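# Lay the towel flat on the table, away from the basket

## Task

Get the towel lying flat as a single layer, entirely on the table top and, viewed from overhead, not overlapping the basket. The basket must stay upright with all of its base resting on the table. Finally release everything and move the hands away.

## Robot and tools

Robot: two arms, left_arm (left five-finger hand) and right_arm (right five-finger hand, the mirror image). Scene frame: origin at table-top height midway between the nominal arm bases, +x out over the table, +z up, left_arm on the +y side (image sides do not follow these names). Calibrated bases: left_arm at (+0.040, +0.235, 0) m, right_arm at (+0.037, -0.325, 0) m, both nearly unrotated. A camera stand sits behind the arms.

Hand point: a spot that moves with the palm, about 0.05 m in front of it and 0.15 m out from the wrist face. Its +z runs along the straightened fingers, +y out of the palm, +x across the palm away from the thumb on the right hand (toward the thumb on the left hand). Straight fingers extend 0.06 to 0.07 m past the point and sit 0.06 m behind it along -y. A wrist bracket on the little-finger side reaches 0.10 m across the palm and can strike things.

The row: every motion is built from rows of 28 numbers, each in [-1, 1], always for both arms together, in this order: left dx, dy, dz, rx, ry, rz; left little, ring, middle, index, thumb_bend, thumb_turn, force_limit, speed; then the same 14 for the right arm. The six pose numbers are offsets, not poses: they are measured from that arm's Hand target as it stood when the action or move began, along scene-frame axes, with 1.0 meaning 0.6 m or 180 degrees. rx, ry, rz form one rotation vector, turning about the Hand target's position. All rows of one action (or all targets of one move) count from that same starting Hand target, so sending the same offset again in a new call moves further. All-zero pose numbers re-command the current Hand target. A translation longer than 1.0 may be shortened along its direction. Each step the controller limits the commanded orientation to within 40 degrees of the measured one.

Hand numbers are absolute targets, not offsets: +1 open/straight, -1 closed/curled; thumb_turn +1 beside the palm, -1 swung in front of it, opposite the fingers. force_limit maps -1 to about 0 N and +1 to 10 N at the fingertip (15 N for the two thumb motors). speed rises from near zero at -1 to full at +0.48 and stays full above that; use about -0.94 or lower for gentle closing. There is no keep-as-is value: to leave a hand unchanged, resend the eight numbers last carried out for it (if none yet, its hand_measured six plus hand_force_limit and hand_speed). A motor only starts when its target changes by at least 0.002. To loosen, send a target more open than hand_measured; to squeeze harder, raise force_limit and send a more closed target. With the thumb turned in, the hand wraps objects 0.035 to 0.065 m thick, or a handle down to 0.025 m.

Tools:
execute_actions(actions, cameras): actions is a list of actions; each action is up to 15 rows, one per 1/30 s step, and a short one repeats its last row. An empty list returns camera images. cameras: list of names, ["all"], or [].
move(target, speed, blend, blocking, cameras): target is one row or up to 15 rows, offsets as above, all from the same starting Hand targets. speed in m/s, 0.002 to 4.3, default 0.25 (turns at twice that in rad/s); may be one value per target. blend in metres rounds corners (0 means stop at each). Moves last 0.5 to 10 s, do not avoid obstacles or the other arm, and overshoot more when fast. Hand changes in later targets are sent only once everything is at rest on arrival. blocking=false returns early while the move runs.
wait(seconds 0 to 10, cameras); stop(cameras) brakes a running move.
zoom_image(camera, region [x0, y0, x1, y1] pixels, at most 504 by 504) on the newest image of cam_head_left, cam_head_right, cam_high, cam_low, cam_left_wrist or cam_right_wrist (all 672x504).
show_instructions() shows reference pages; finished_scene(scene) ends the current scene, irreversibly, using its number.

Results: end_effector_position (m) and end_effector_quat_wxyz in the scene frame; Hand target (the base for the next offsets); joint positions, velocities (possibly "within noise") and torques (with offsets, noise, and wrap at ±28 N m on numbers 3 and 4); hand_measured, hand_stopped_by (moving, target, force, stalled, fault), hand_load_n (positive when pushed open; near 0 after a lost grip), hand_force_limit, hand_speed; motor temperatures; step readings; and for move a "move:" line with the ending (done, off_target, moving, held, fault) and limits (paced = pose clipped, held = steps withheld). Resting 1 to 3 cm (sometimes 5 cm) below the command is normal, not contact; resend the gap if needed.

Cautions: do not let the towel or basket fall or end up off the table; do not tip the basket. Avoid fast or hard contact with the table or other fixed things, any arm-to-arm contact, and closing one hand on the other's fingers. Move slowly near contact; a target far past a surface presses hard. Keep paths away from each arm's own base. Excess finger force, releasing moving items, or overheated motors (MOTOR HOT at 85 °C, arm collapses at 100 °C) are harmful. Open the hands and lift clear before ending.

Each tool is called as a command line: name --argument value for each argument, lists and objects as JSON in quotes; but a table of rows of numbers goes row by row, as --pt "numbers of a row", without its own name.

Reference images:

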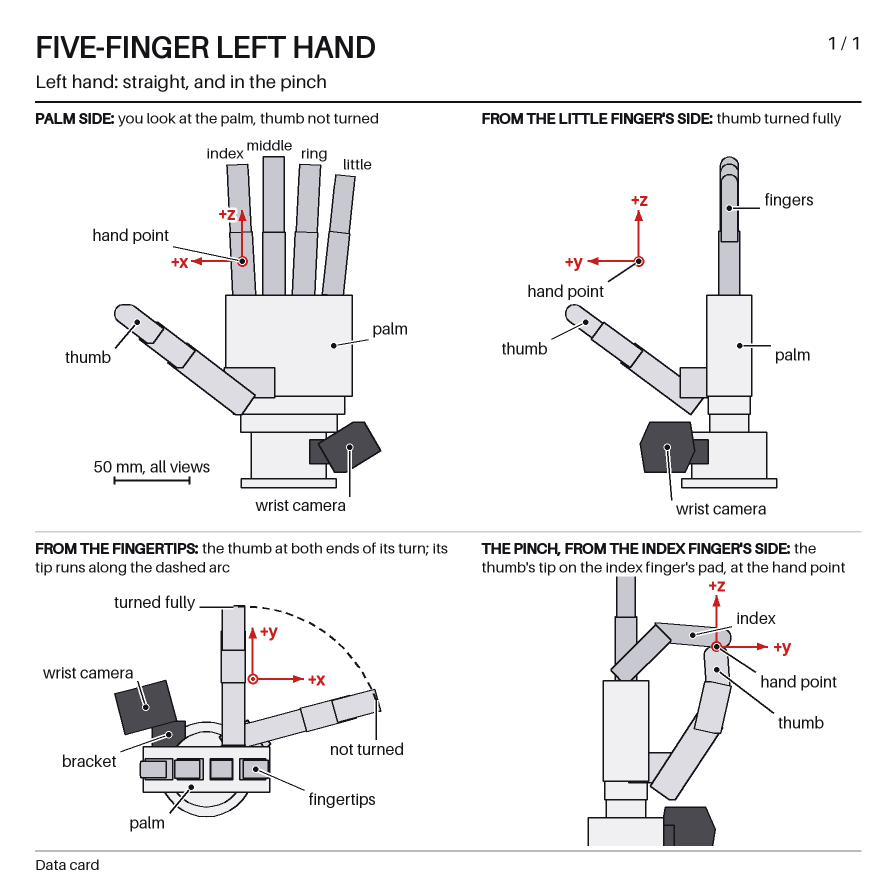

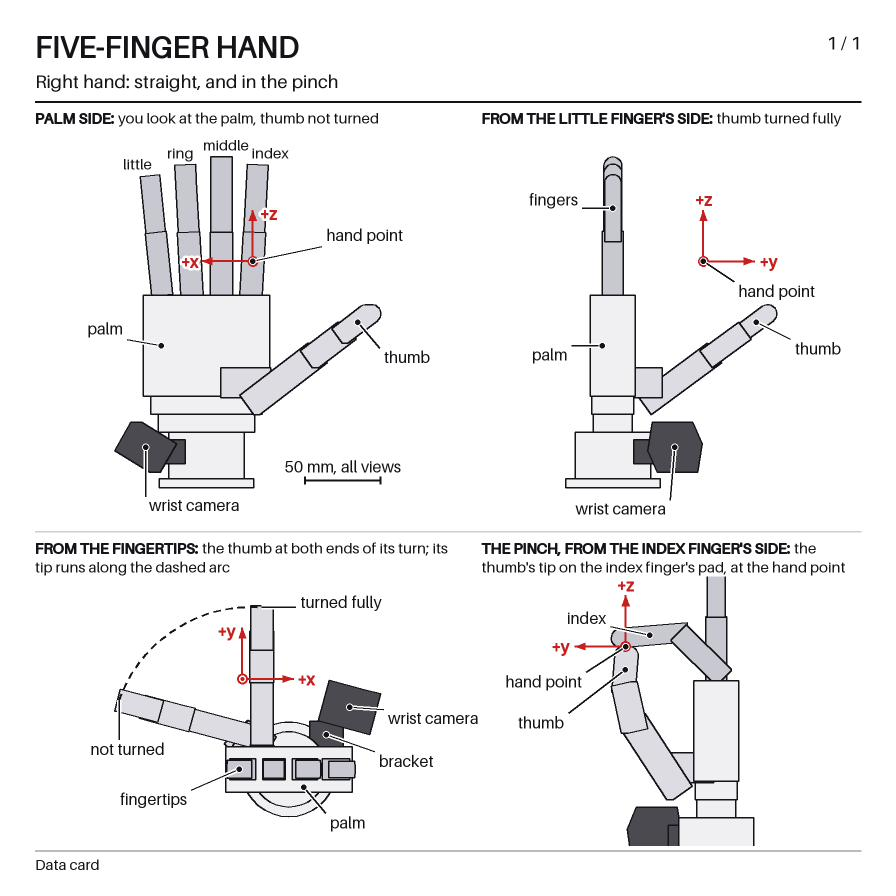

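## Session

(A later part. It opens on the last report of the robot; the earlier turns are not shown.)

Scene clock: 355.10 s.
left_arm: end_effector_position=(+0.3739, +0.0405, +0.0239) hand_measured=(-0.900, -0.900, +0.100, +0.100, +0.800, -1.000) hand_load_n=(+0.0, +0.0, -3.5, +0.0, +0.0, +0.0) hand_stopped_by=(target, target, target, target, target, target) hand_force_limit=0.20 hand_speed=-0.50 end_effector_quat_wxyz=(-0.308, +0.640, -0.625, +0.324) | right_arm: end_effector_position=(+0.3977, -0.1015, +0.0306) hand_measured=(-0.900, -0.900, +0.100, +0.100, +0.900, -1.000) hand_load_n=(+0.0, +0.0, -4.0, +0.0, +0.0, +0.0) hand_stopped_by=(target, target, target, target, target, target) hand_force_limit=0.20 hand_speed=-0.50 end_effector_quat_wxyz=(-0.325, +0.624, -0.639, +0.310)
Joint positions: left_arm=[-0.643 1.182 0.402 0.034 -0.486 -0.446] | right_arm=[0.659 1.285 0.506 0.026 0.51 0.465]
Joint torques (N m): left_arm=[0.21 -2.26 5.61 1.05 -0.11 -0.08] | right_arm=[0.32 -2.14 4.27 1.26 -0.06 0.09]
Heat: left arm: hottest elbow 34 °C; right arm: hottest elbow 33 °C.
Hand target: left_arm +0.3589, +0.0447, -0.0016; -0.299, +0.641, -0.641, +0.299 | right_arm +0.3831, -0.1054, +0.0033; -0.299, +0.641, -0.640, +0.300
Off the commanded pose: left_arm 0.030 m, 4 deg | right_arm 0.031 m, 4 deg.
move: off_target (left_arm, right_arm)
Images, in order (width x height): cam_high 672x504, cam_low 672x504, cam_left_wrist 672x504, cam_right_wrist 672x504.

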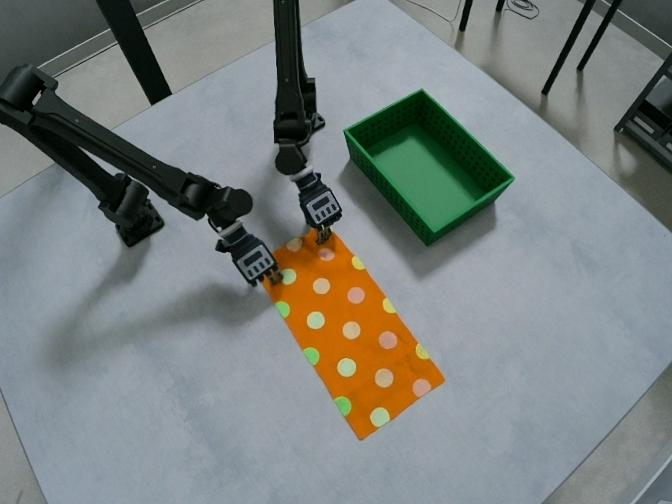

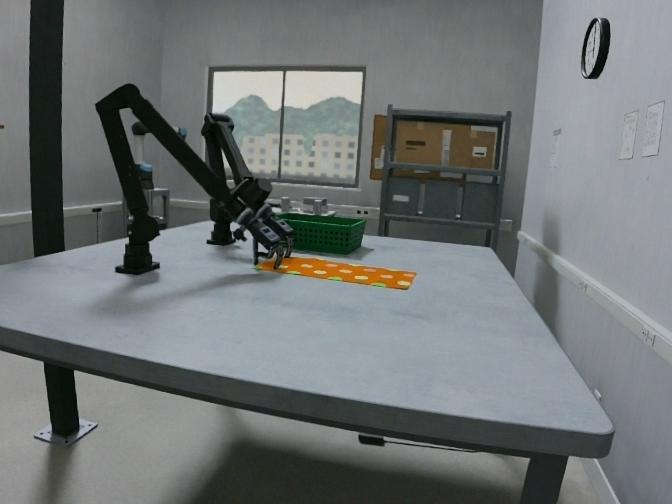

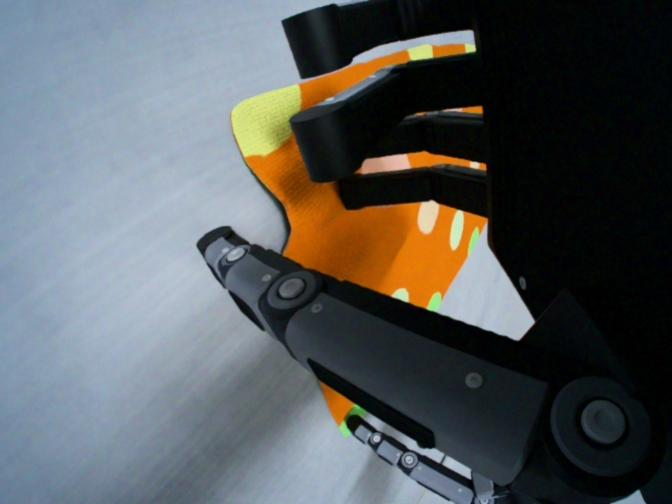

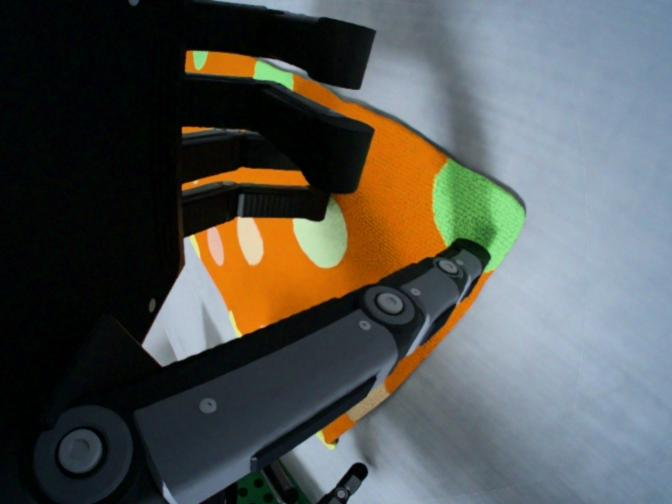

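move --pt "0 0 0.08 0 0 0 -0.9 -0.9 0.1 0.1 0.9 -1 0.2 -0.5 0 0 0.08 0 0 0 -0.9 -0.9 0.1 0.1 0.9 -1 0.2 -0.5" --pt "0.11 0 0.08 0 0 0 -0.9 -0.9 0.1 0.1 0.9 -1 0.2 -0.5 0.05 0 0.08 0 0 0 -0.9 -0.9 0.1 0.1 0.9 -1 0.2 -0.5" --pt "0.11 0 0.0 0 0 0 -0.9 -0.9 0.1 0.1 0.9 -1 0.2 -0.5 0.05 0 0.0 0 0 0 -0.9 -0.9 0.1 0.1 0.9 -1 0.2 -0.5" --speed '[0.1,0.1,0.06]' --cameras '["cam_low","cam_high","cam_left_wrist","cam_right_wrist"]'

zoom_image --camera "cam_high" --region '[230, 190, 450, 465]'

Scene clock: 359.50 s.
left_arm: end_effector_position=(+0.4347, +0.0348, +0.0244) hand_measured=(-0.900, -0.900, +0.100, +0.100, +0.900, -1.000) hand_load_n=(+0.5, +0.0, -2.5, +0.0, +0.0, +0.0) hand_stopped_by=(target, target, target, target, target, target) hand_force_limit=0.20 hand_speed=-0.50 end_effector_quat_wxyz=(-0.304, +0.637, -0.628, +0.327) | right_arm: end_effector_position=(+0.4216, -0.0971, +0.0305) hand_measured=(-0.900, -0.900, +0.100, +0.100, +0.900, -1.000) hand_load_n=(+0.0, +0.0, -4.5, +0.0, +0.0, +0.0) hand_stopped_by=(target, target, target, target, target, target) hand_force_limit=0.20 hand_speed=-0.50 end_effector_quat_wxyz=(-0.329, +0.625, -0.639, +0.306)
Joint positions: left_arm=[-0.538 1.343 0.527 0.106 -0.397 -0.364] | right_arm=[0.618 1.345 0.554 0.057 0.469 0.435]
Joint torques (N m): left_arm=[2.55 -4.78 5.81 1.44 -0.03 0.07] | right_arm=[-0.91 -2.43 4.89 1.18 -0.06 -0.09]
Heat: left arm: hottest elbow 34 °C; right arm: hottest elbow 33 °C.
Hand target: left_arm +0.4250, +0.0448, -0.0015; -0.299, +0.641, -0.641, +0.299 | right_arm +0.4132, -0.1055, +0.0033; -0.299, +0.641, -0.640, +0.300
Off the commanded pose: left_arm 0.030 m, 4 deg | right_arm 0.030 m, 4 deg.
move: off_target (left_arm, right_arm)
Images, in order (width x height): cam_high 672x504, cam_low 672x504, cam_left_wrist 672x504, cam_right_wrist 672x504.

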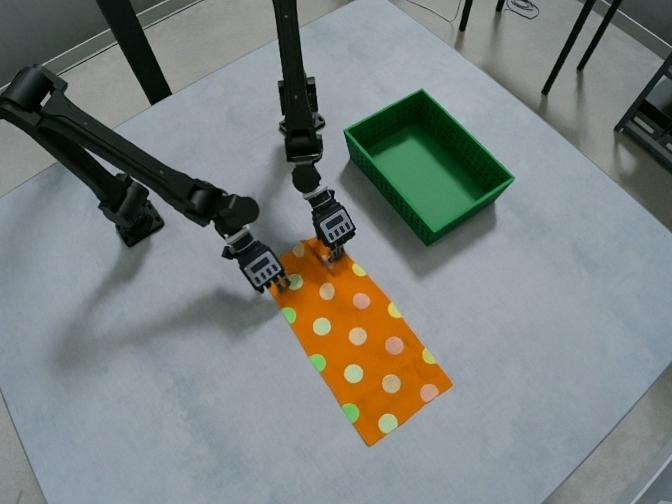

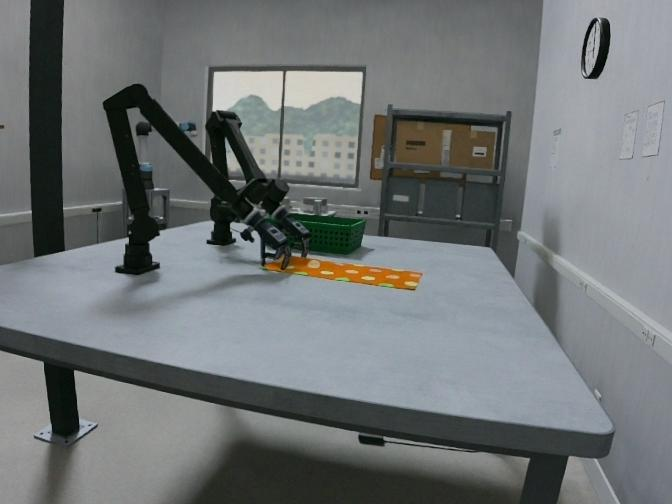

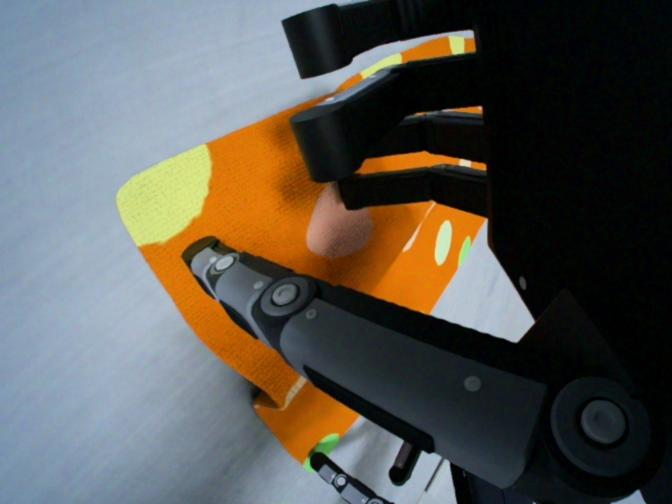

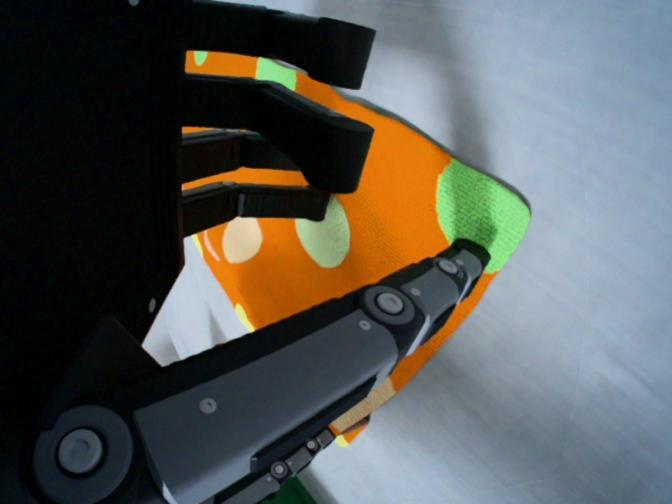

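Scaled by 1.833 from the camera's 672x504 image, which has a finer 960x720 frame.

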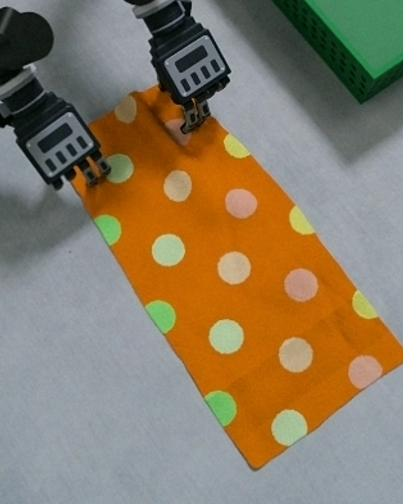

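move --target '[0,0,-0.03,0,0,0, -0.9, -0.9, -0.6, -0.6, -0.3, -1, 0.2, -0.8, 0,0,-0.03,0,0,0, -0.9, -0.9, -0.6, -0.6, -0.3, -1, 0.2, -0.8]' --speed 0.04 --cameras '["cam_low","cam_high","cam_left_wrist","cam_right_wrist"]'

zoom_image --camera "cam_high" --region '[230, 190, 450, 465]'

zoom_image --camera "cam_low" --region '[230, 210, 430, 310]'

Scene clock: 362.10 s.
left_arm: end_effector_position=(+0.4399, +0.0317, +0.0144) hand_measured=(-0.900, -0.900, -0.600, -0.600, +0.458, -1.000) hand_load_n=(+0.0, +0.0, +1.0, +0.0, +8.5, +1.5) hand_stopped_by=(target, target, target, target, force, target) hand_force_limit=0.20 hand_speed=-0.80 end_effector_quat_wxyz=(-0.306, +0.636, -0.624, +0.335) | right_arm: end_effector_position=(+0.4288, -0.0930, +0.0207) hand_measured=(-0.900, -0.900, -0.600, -0.600, +0.478, -1.000) hand_load_n=(+0.0, +0.5, +0.5, +0.0, +9.0, +1.5) hand_stopped_by=(target, target, target, target, force, target) hand_force_limit=0.20 hand_speed=-0.80 end_effector_quat_wxyz=(-0.337, +0.621, -0.639, +0.304)
Joint positions: left_arm=[-0.537 1.389 0.518 0.18 -0.395 -0.364] | right_arm=[0.613 1.393 0.551 0.127 0.462 0.435]
Joint torques (N m): left_arm=[2.14 -4.07 4.78 1.03 -0.12 0.13] | right_arm=[-0.5 -2.49 3.66 1.2 0.2 -0.09]
Heat: left arm: hottest elbow 33 °C; right arm: hottest elbow 33 °C.
Hand target: left_arm +0.4249, +0.0447, -0.0195; -0.298, +0.641, -0.641, +0.300 | right_arm +0.4132, -0.1054, -0.0147; -0.299, +0.641, -0.640, +0.300
Off the commanded pose: left_arm 0.039 m, 5 deg | right_arm 0.041 m, 5 deg.
move: off_target (left_arm, right_arm)
Images, in order (width x height): cam_high 672x504, cam_low 672x504, cam_left_wrist 672x504, cam_right_wrist 672x504.

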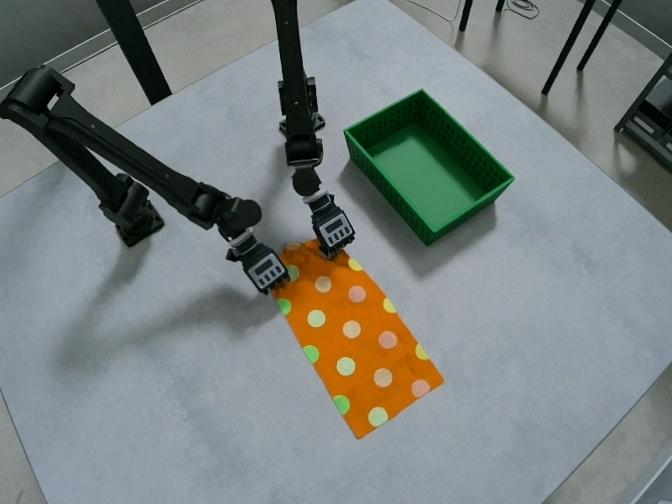

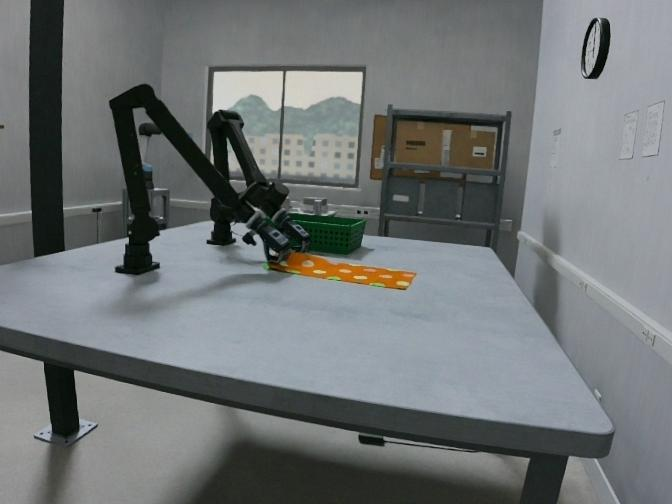

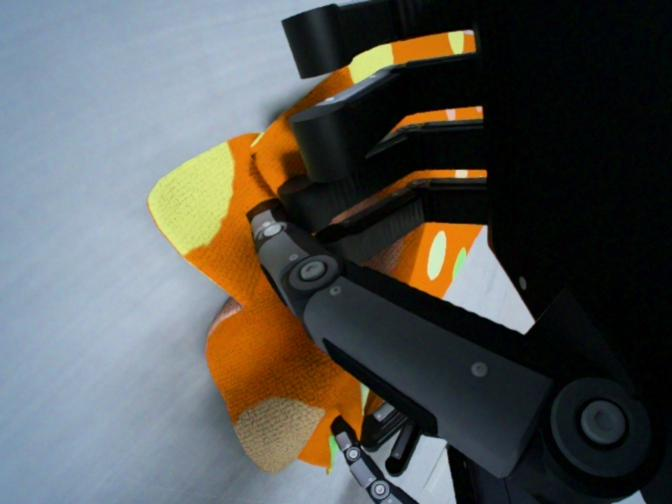

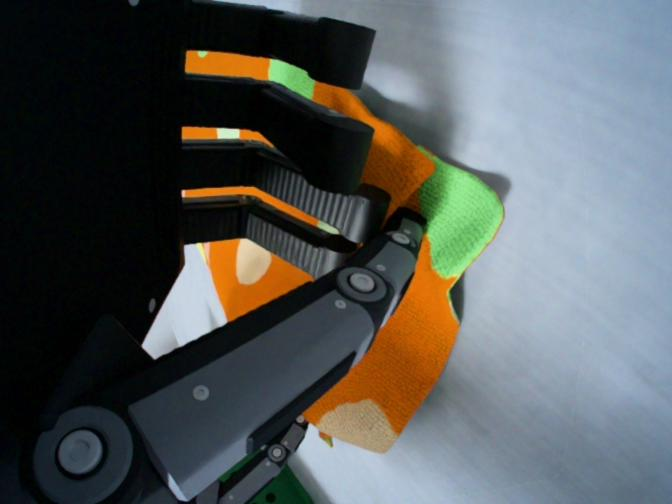

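Scaled by 1.833 from the camera's 672x504 image, which has a finer 960x720 frame.

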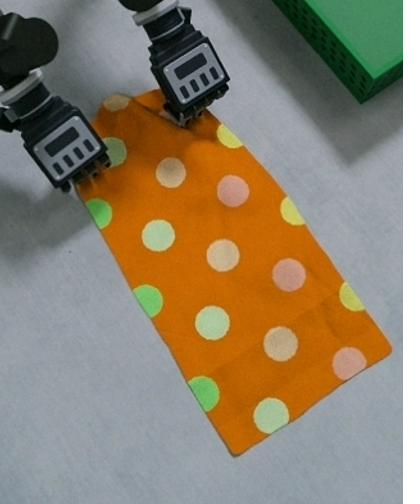

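Scaled by 2.520 from the camera's 672x504 image, which has a finer 960x720 frame.

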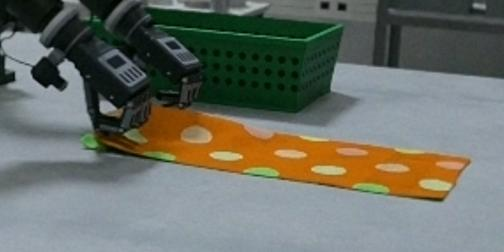

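move --target '[0.02,0,0.2,0,0,0, -0.9, -0.9, -0.6, -0.6, -0.3, -1, 0.2, -0.8, 0.02,0,0.2,0,0,0, -0.9, -0.9, -0.6, -0.6, -0.3, -1, 0.2, -0.8]' --speed 0.08 --cameras '["cam_low","cam_high","cam_left_wrist","cam_right_wrist"]'

zoom_image --camera "cam_low" --region '[230, 190, 430, 310]'

Scene clock: 364.93 s.
left_arm: end_effector_position=(+0.4214, +0.0477, +0.0801) hand_measured=(-0.900, -0.900, -0.600, -0.600, +0.458, -1.000) hand_load_n=(+0.0, +0.0, +1.5, +0.0, +8.5, +1.5) hand_stopped_by=(target, target, target, target, force, target) hand_force_limit=0.20 hand_speed=-0.80 end_effector_quat_wxyz=(-0.292, +0.642, -0.649, +0.286) | right_arm: end_effector_position=(+0.4065, -0.1131, +0.0775) hand_measured=(-0.900, -0.900, -0.600, -0.600, +0.478, -1.000) hand_load_n=(+0.0, +0.0, +0.5, +0.0, +9.5, +2.0) hand_stopped_by=(target, target, target, target, force, target) hand_force_limit=0.20 hand_speed=-0.80 end_effector_quat_wxyz=(-0.277, +0.651, -0.643, +0.293)
Joint positions: left_arm=[-0.523 1.181 0.634 -0.254 -0.383 -0.352] | right_arm=[0.599 1.206 0.657 -0.297 0.448 0.421]
Joint torques (N m): left_arm=[2.73 -6.95 12.63 0.83 -0.15 0.12] | right_arm=[-1.14 -6.01 10.22 1.1 0.24 -0.13]
Heat: left arm: hottest elbow 33 °C; right arm: hottest elbow 33 °C.
Hand target: left_arm +0.4369, +0.0449, +0.1002; -0.299, +0.641, -0.641, +0.299 | right_arm +0.4252, -0.1055, +0.1053; -0.299, +0.641, -0.640, +0.300
Off the commanded pose: left_arm 0.026 m, 2 deg | right_arm 0.034 m, 3 deg.
move: off_target (left_arm, right_arm)
Images, in order (width x height): cam_high 672x504, cam_low 672x504, cam_left_wrist 672x504, cam_right_wrist 672x504.

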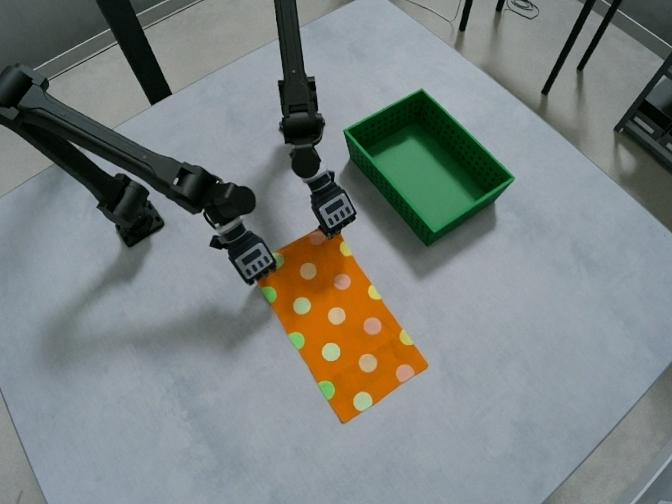

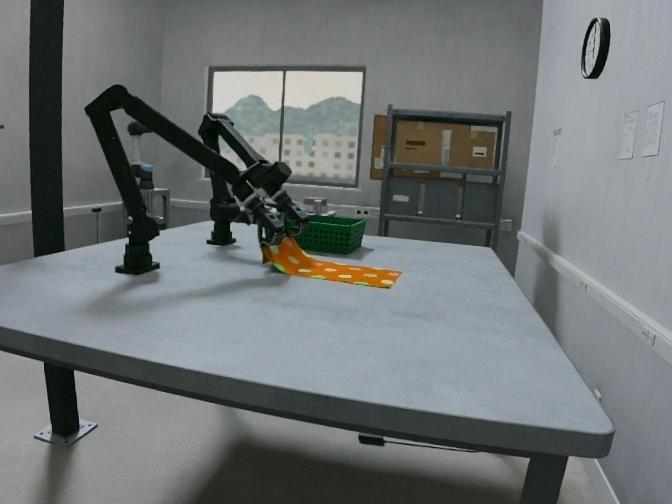

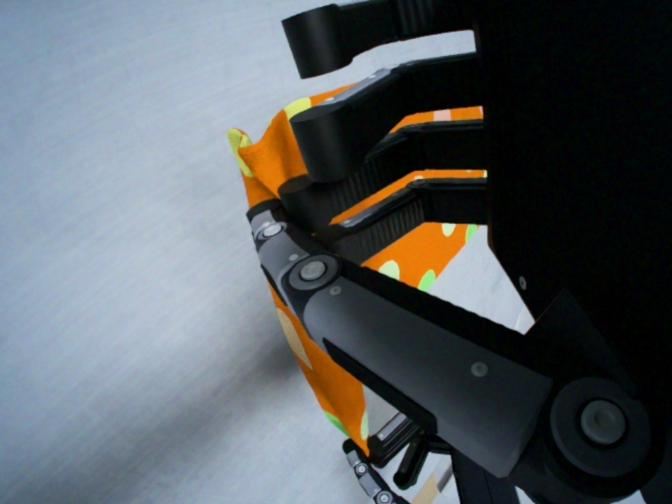

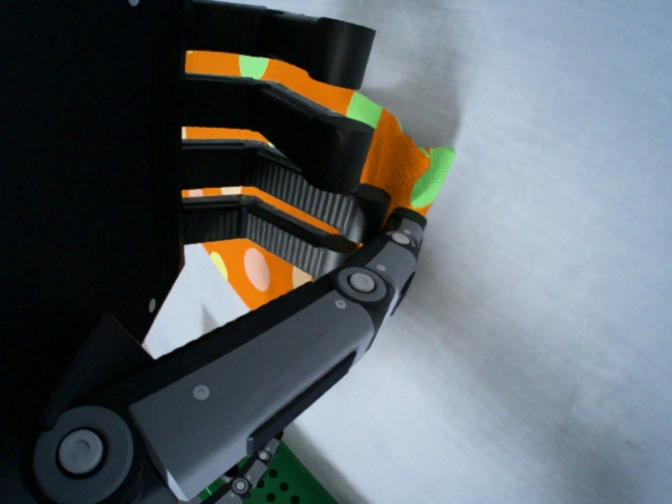

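Scaled by 2.520 from the camera's 672x504 image, which has a finer 960x720 frame.

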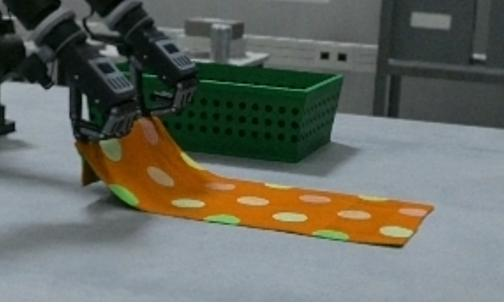

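move --pt "0.08 0 0.35 0 0 0 -0.9 -0.9 -0.6 -0.6 -0.3 -1 0.2 -0.8 0.08 0 0.35 0 0 0 -0.9 -0.9 -0.6 -0.6 -0.3 -1 0.2 -0.8" --pt "0.3 0 0.84 0 0 0 -0.9 -0.9 -0.6 -0.6 -0.3 -1 0.2 -0.8 0.3 0 0.84 0 0 0 -0.9 -0.9 -0.6 -0.6 -0.3 -1 0.2 -0.8" --speed 0.2 --blend '[0.05,0]' --cameras '["all"]'

zoom_image --camera "cam_low" --region '[220, 60, 440, 300]'

Scene clock: 370.10 s.
left_arm: end_effector_position=(+0.6110, +0.0417, +0.6041) hand_measured=(-0.900, -0.900, -0.600, -0.600, +0.458, -1.000) hand_load_n=(+0.0, +0.0, +1.5, +0.0, +8.5, +1.5) hand_stopped_by=(target, target, target, target, force, target) hand_force_limit=0.20 hand_speed=-0.80 end_effector_quat_wxyz=(-0.329, +0.620, -0.614, +0.360) | right_arm: end_effector_position=(+0.6055, -0.1017, +0.5973) hand_measured=(-0.900, -0.900, -0.600, -0.600, +0.478, -1.000) hand_load_n=(+0.0, +0.5, +0.5, +0.0, +9.5, +2.0) hand_stopped_by=(target, target, target, target, force, target) hand_force_limit=0.20 hand_speed=-0.80 end_effector_quat_wxyz=(-0.360, +0.616, -0.620, +0.327)
Joint positions: left_arm=[-0.342 1.879 2.897 -1.591 -0.252 -0.209] | right_arm=[0.391 1.889 2.889 -1.583 0.3 0.243]
Joint torques (N m): left_arm=[2.37 -12.69 9.1 1.14 0.06 0.07] | right_arm=[-0.85 -10.87 7.77 1.57 0.07 -0.1]
Heat: left arm: hottest elbow 34 °C; right arm: hottest elbow 35 °C.
Hand target: left_arm +0.6168, +0.0448, +0.6046; -0.299, +0.641, -0.641, +0.299 | right_arm +0.6053, -0.1055, +0.6092; -0.299, +0.641, -0.640, +0.300
Off the commanded pose: left_arm 0.007 m, 9 deg | right_arm 0.013 m, 9 deg.
elbow stopped short (left arm): the move would have taken joint 3 (elbow) straighter than the controller allows.
elbow stopped short (right arm): the move would have taken joint 3 (elbow) straighter than the controller allows.
move: off_target (left_arm, right_arm)

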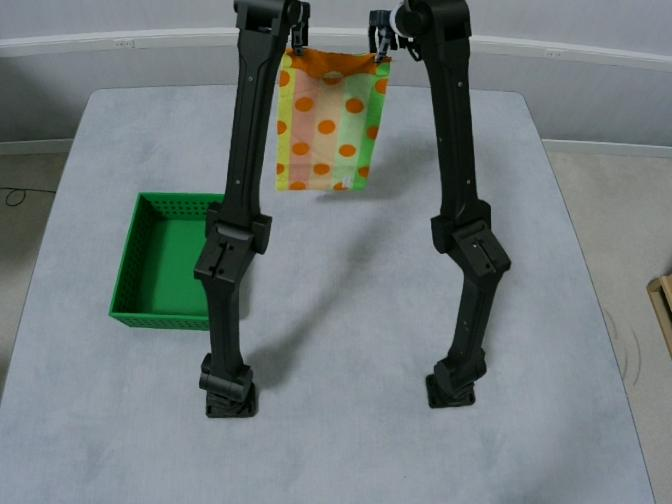

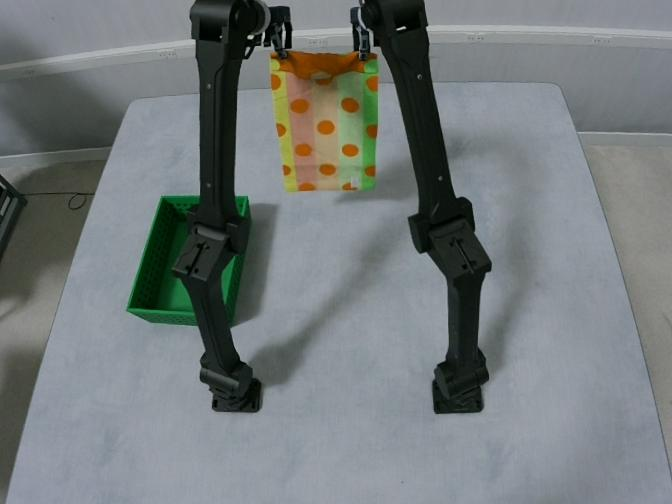

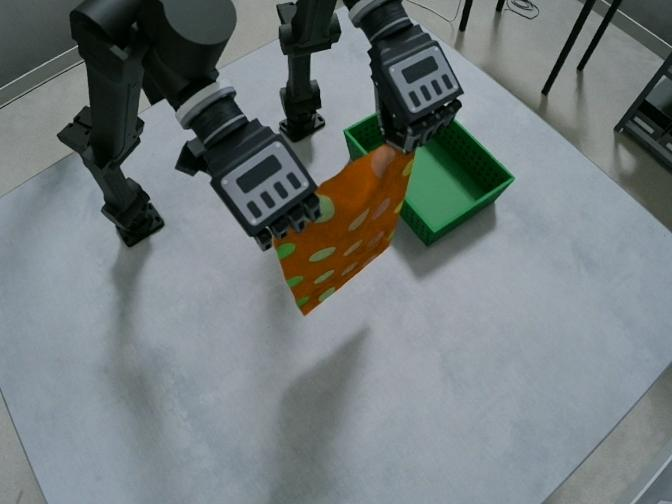

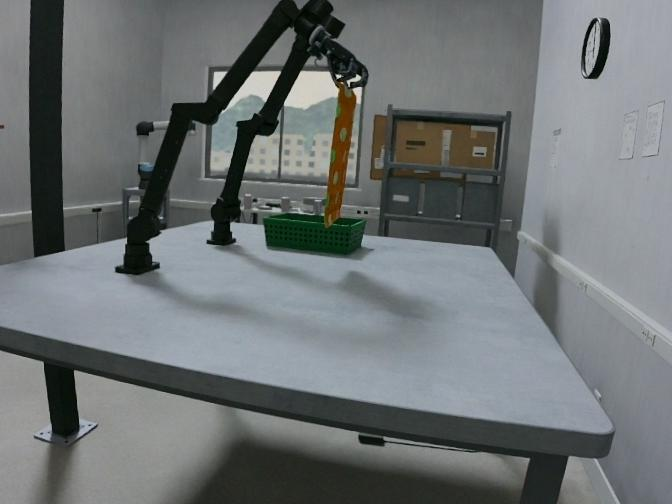

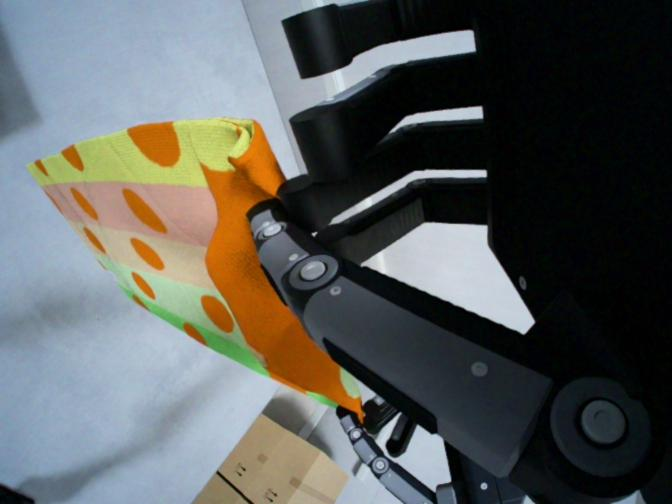

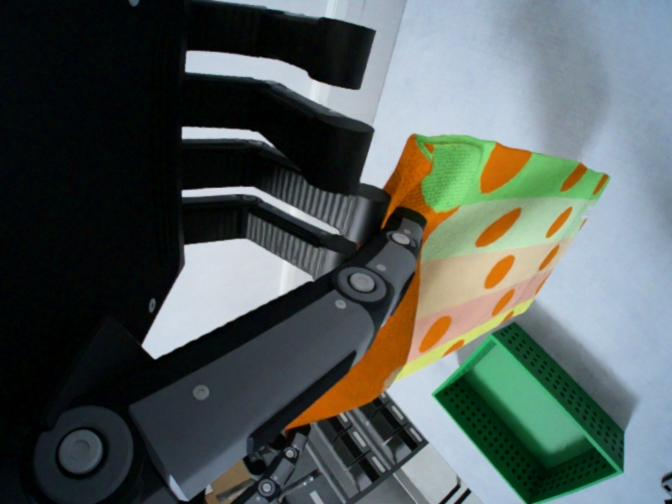

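Scaled by 2.100 from the camera's 672x504 image, which has a finer 960x720 frame.

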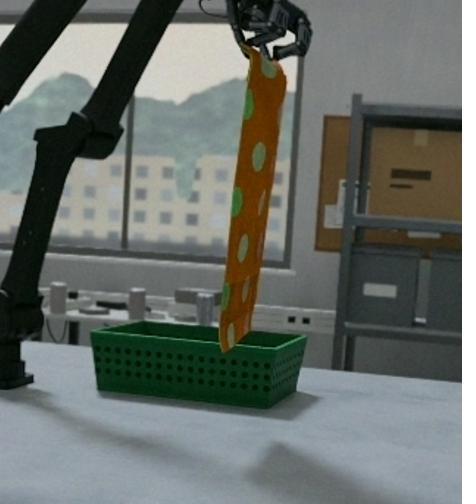

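move --pt "0.183 0.017 -0.167 0 0 0 -0.9 -0.9 -0.6 -0.6 -0.3 -1 0.2 -0.8 0.183 -0.017 -0.167 0 0 0 -0.9 -0.9 -0.6 -0.6 -0.3 -1 0.2 -0.8" --pt "0.183 0.017 -0.225 0 0 0 -0.9 -0.9 -0.6 -0.6 -0.3 -1 0.2 -0.8 0.183 -0.017 -0.225 0 0 0 -0.9 -0.9 -0.6 -0.6 -0.3 -1 0.2 -0.8" --speed 0.15 --blend '[0.02,0]' --cameras '["cam_low","cam_high","cam_head_left"]'

zoom_image --camera "cam_low" --region '[220, 60, 440, 300]'

Scene clock: 379.53 s.
left_arm: end_effector_position=(+0.7226, +0.0481, +0.4669) hand_measured=(-0.900, -0.900, -0.600, -0.600, +0.458, -1.000) hand_load_n=(+0.0, +0.0, +1.5, +0.0, +8.5, +1.5) hand_stopped_by=(target, target, target, target, force, target) hand_force_limit=0.20 hand_speed=-0.80 end_effector_quat_wxyz=(-0.294, +0.642, -0.644, +0.296) | right_arm: end_effector_position=(+0.7134, -0.1107, +0.4627) hand_measured=(-0.900, -0.900, -0.600, -0.600, +0.478, -1.000) hand_load_n=(+0.0, +0.0, +0.5, +0.0, +9.5, +2.0) hand_stopped_by=(target, target, target, target, force, target) hand_force_limit=0.20 hand_speed=-0.80 end_effector_quat_wxyz=(-0.288, +0.646, -0.644, +0.291)
Joint positions: left_arm=[-0.267 2.025 2.73 -1.433 -0.194 -0.173] | right_arm=[0.305 2.095 2.856 -1.514 0.234 0.207]
Joint torques (N m): left_arm=[2.26 -18.02 7.79 1.81 -0.07 0.1] | right_arm=[-0.91 -15.79 6.17 2.26 0.12 -0.1]
Heat: left arm: hottest elbow 33 °C; right arm: hottest elbow 35 °C.
Hand target: left_arm +0.7265, +0.0550, +0.4695; -0.299, +0.641, -0.641, +0.299 | right_arm +0.7150, -0.1158, +0.4742; -0.299, +0.641, -0.640, +0.300
Off the commanded pose: left_arm 0.008 m, 1 deg | right_arm 0.013 m, 2 deg.
elbow stopped short (left arm): the move would have taken joint 3 (elbow) straighter than the controller allows.
elbow stopped short (right arm): the move would have taken joint 3 (elbow) straighter than the controller allows.
move: off_target (right_arm); blend cut to 0.0174 m at target 1
Images, in order (width x height): cam_head_left 672x504, cam_high 672x504, cam_low 672x504.

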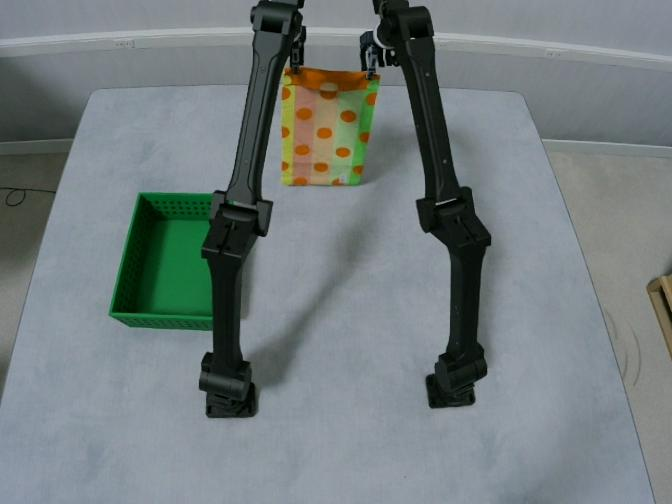

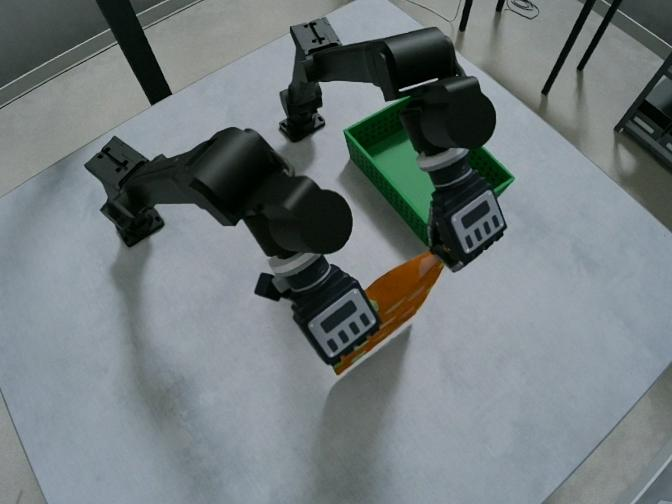

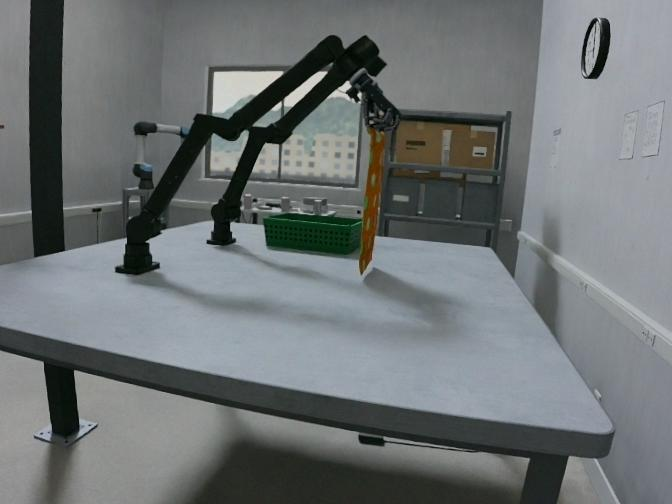

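Scaled by 2.100 from the camera's 672x504 image, which has a finer 960x720 frame.

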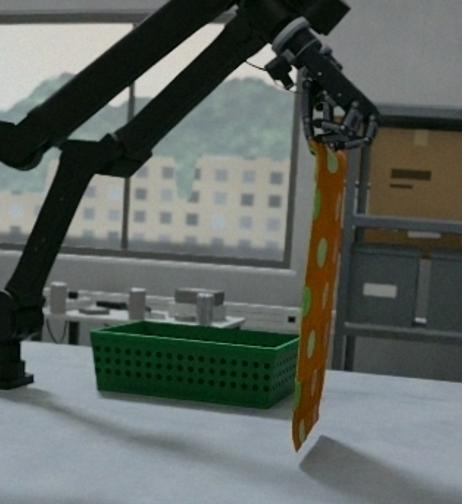

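move --pt "0 0 -0.067 0 0 0 -0.9 -0.9 -0.6 -0.6 -0.3 -1 0.2 -0.8 0 0 -0.067 0 0 0 -0.9 -0.9 -0.6 -0.6 -0.3 -1 0.2 -0.8" --pt "-0.245 0 -0.12 0 0 0 -0.9 -0.9 -0.6 -0.6 -0.3 -1 0.2 -0.8 -0.245 0 -0.12 0 0 0 -0.9 -0.9 -0.6 -0.6 -0.3 -1 0.2 -0.8" --pt "-0.46 0 -0.24 0 0 0 -0.9 -0.9 -0.6 -0.6 -0.3 -1 0.2 -0.8 -0.46 0 -0.24 0 0 0 -0.9 -0.9 -0.6 -0.6 -0.3 -1 0.2 -0.8" --pt "-0.62 0 -0.43 0 0 0 -0.9 -0.9 -0.6 -0.6 -0.3 -1 0.2 -0.8 -0.62 0 -0.43 0 0 0 -0.9 -0.9 -0.6 -0.6 -0.3 -1 0.2 -0.8" --pt "-0.65 0 -0.61 0 0 0 -0.9 -0.9 -0.6 -0.6 -0.3 -1 0.2 -0.8 -0.65 0 -0.61 0 0 0 -0.9 -0.9 -0.6 -0.6 -0.3 -1 0.2 -0.8" --speed '[0.1,0.2,0.2,0.2,0.15]' --blend '[0.015,0.03,0.03,0.03,0]' --cameras '["cam_low","cam_high","cam_head_left","cam_left_wrist","cam_right_wrist"]'

zoom_image --camera "cam_low" --region '[220, 160, 440, 310]'

Scene clock: 385.83 s.
left_arm: end_effector_position=(+0.3370, +0.0591, +0.1070) hand_measured=(-0.900, -0.900, -0.600, -0.600, +0.458, -1.000) hand_load_n=(+0.0, +0.0, +1.5, +0.0, +8.0, +1.5) hand_stopped_by=(target, target, target, target, force, target) hand_force_limit=0.20 hand_speed=-0.80 end_effector_quat_wxyz=(-0.300, +0.641, -0.641, +0.298) | right_arm: end_effector_position=(+0.3224, -0.1219, +0.1061) hand_measured=(-0.900, -0.900, -0.600, -0.600, +0.478, -1.000) hand_load_n=(+0.0, +0.0, +0.5, +0.0, +9.5, +2.0) hand_stopped_by=(target, target, target, target, force, target) hand_force_limit=0.20 hand_speed=-0.80 end_effector_quat_wxyz=(-0.291, +0.645, -0.640, +0.301)
Joint positions: left_arm=[-0.666 0.862 0.514 -0.469 -0.494 -0.464] | right_arm=[0.772 0.916 0.551 -0.517 0.572 0.561]
Joint torques (N m): left_arm=[0.15 -1.55 9.47 1.54 -0.4 -0.08] | right_arm=[0.38 -1.55 7.54 2.04 0.46 0.11]
Heat: left arm: hottest elbow 33 °C; right arm: hottest elbow 35 °C.
Hand target: left_arm +0.3364, +0.0550, +0.1034; -0.298, +0.640, -0.641, +0.299 | right_arm +0.3251, -0.1156, +0.1082; -0.299, +0.641, -0.640, +0.300
Off the commanded pose: left_arm 0.005 m, 0 deg | right_arm 0.007 m, 1 deg.
move: done
Images, in order (width x height): cam_head_left 672x504, cam_high 672x504, cam_low 672x504, cam_left_wrist 672x504, cam_right_wrist 672x504.

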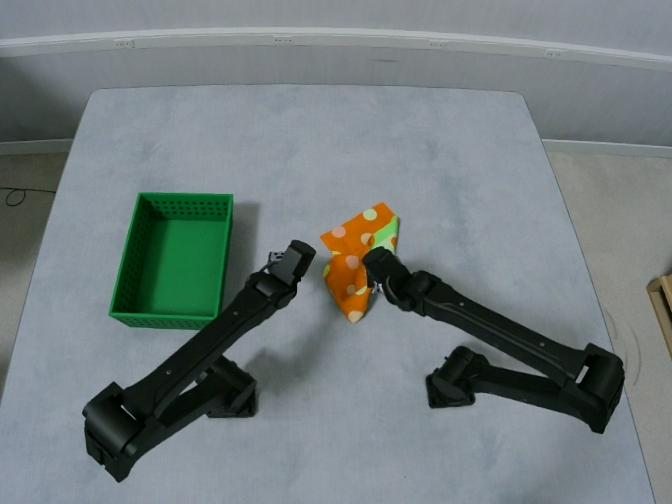

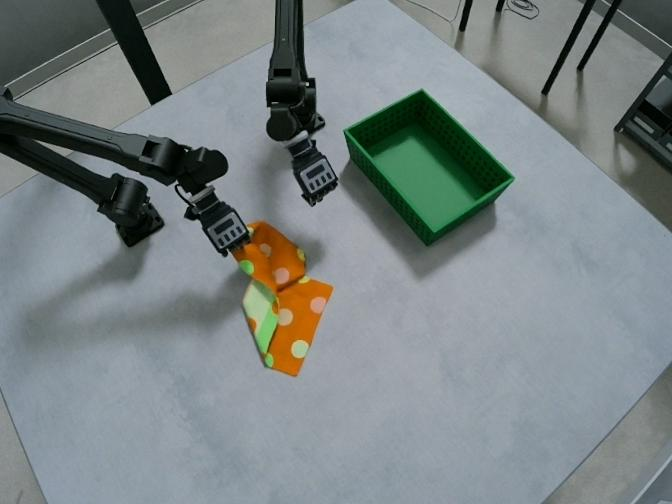

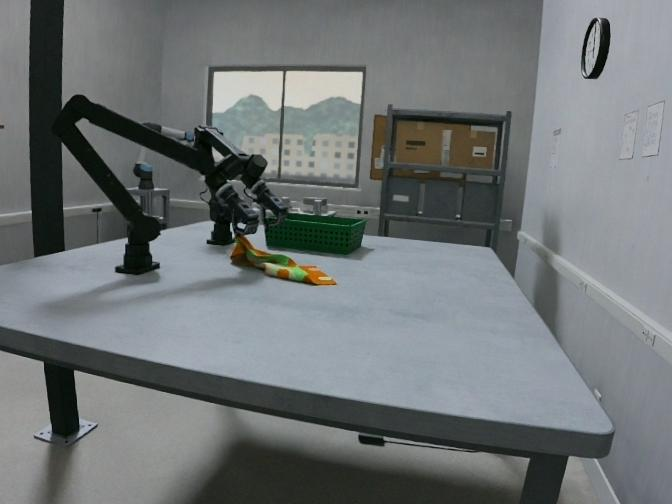

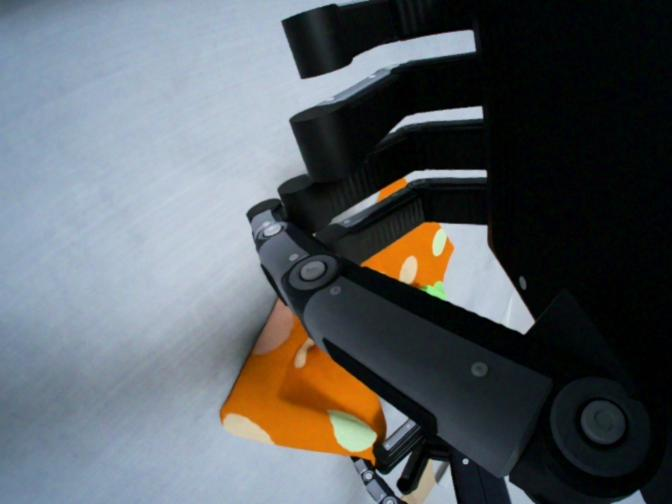

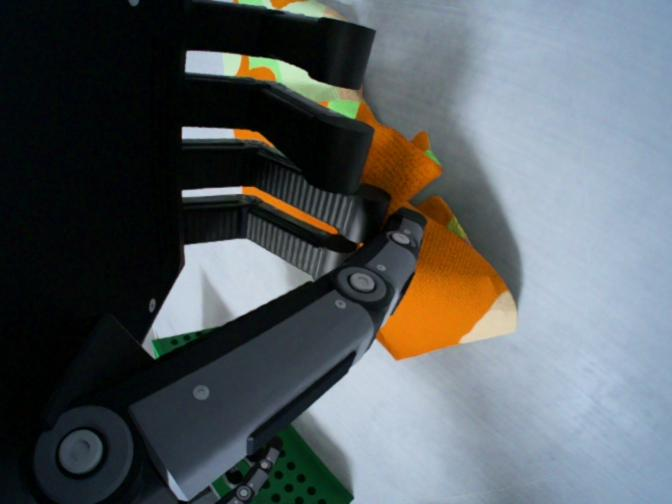

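Scaled by 2.291 from the camera's 672x504 image, which has a finer 960x720 frame.

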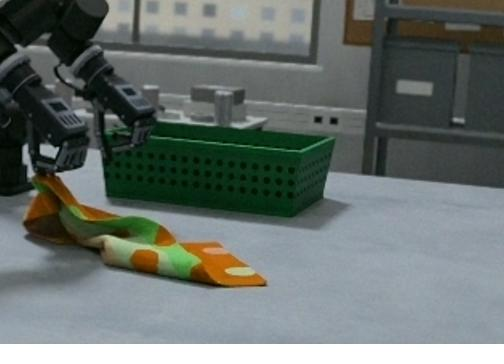

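zoom_image --camera "cam_head_left" --region '[270, 180, 450, 340]'

zoom_image --camera "cam_high" --region '[180, 180, 360, 390]'

Scaled by 2.800 from the camera's 672x504 image, which has a finer 960x720 frame.

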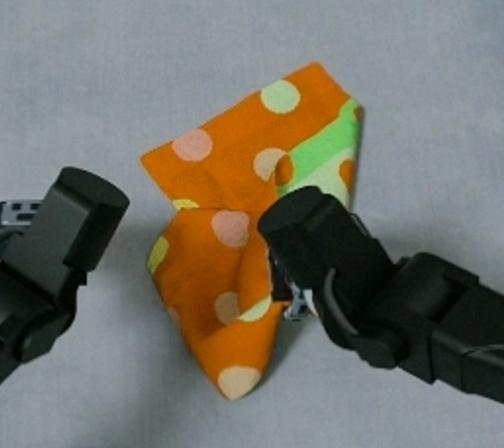

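Scaled by 2.400 from the camera's 672x504 image, which has a finer 960x720 frame.

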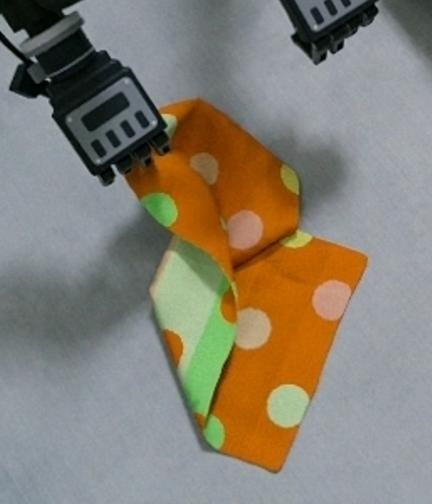

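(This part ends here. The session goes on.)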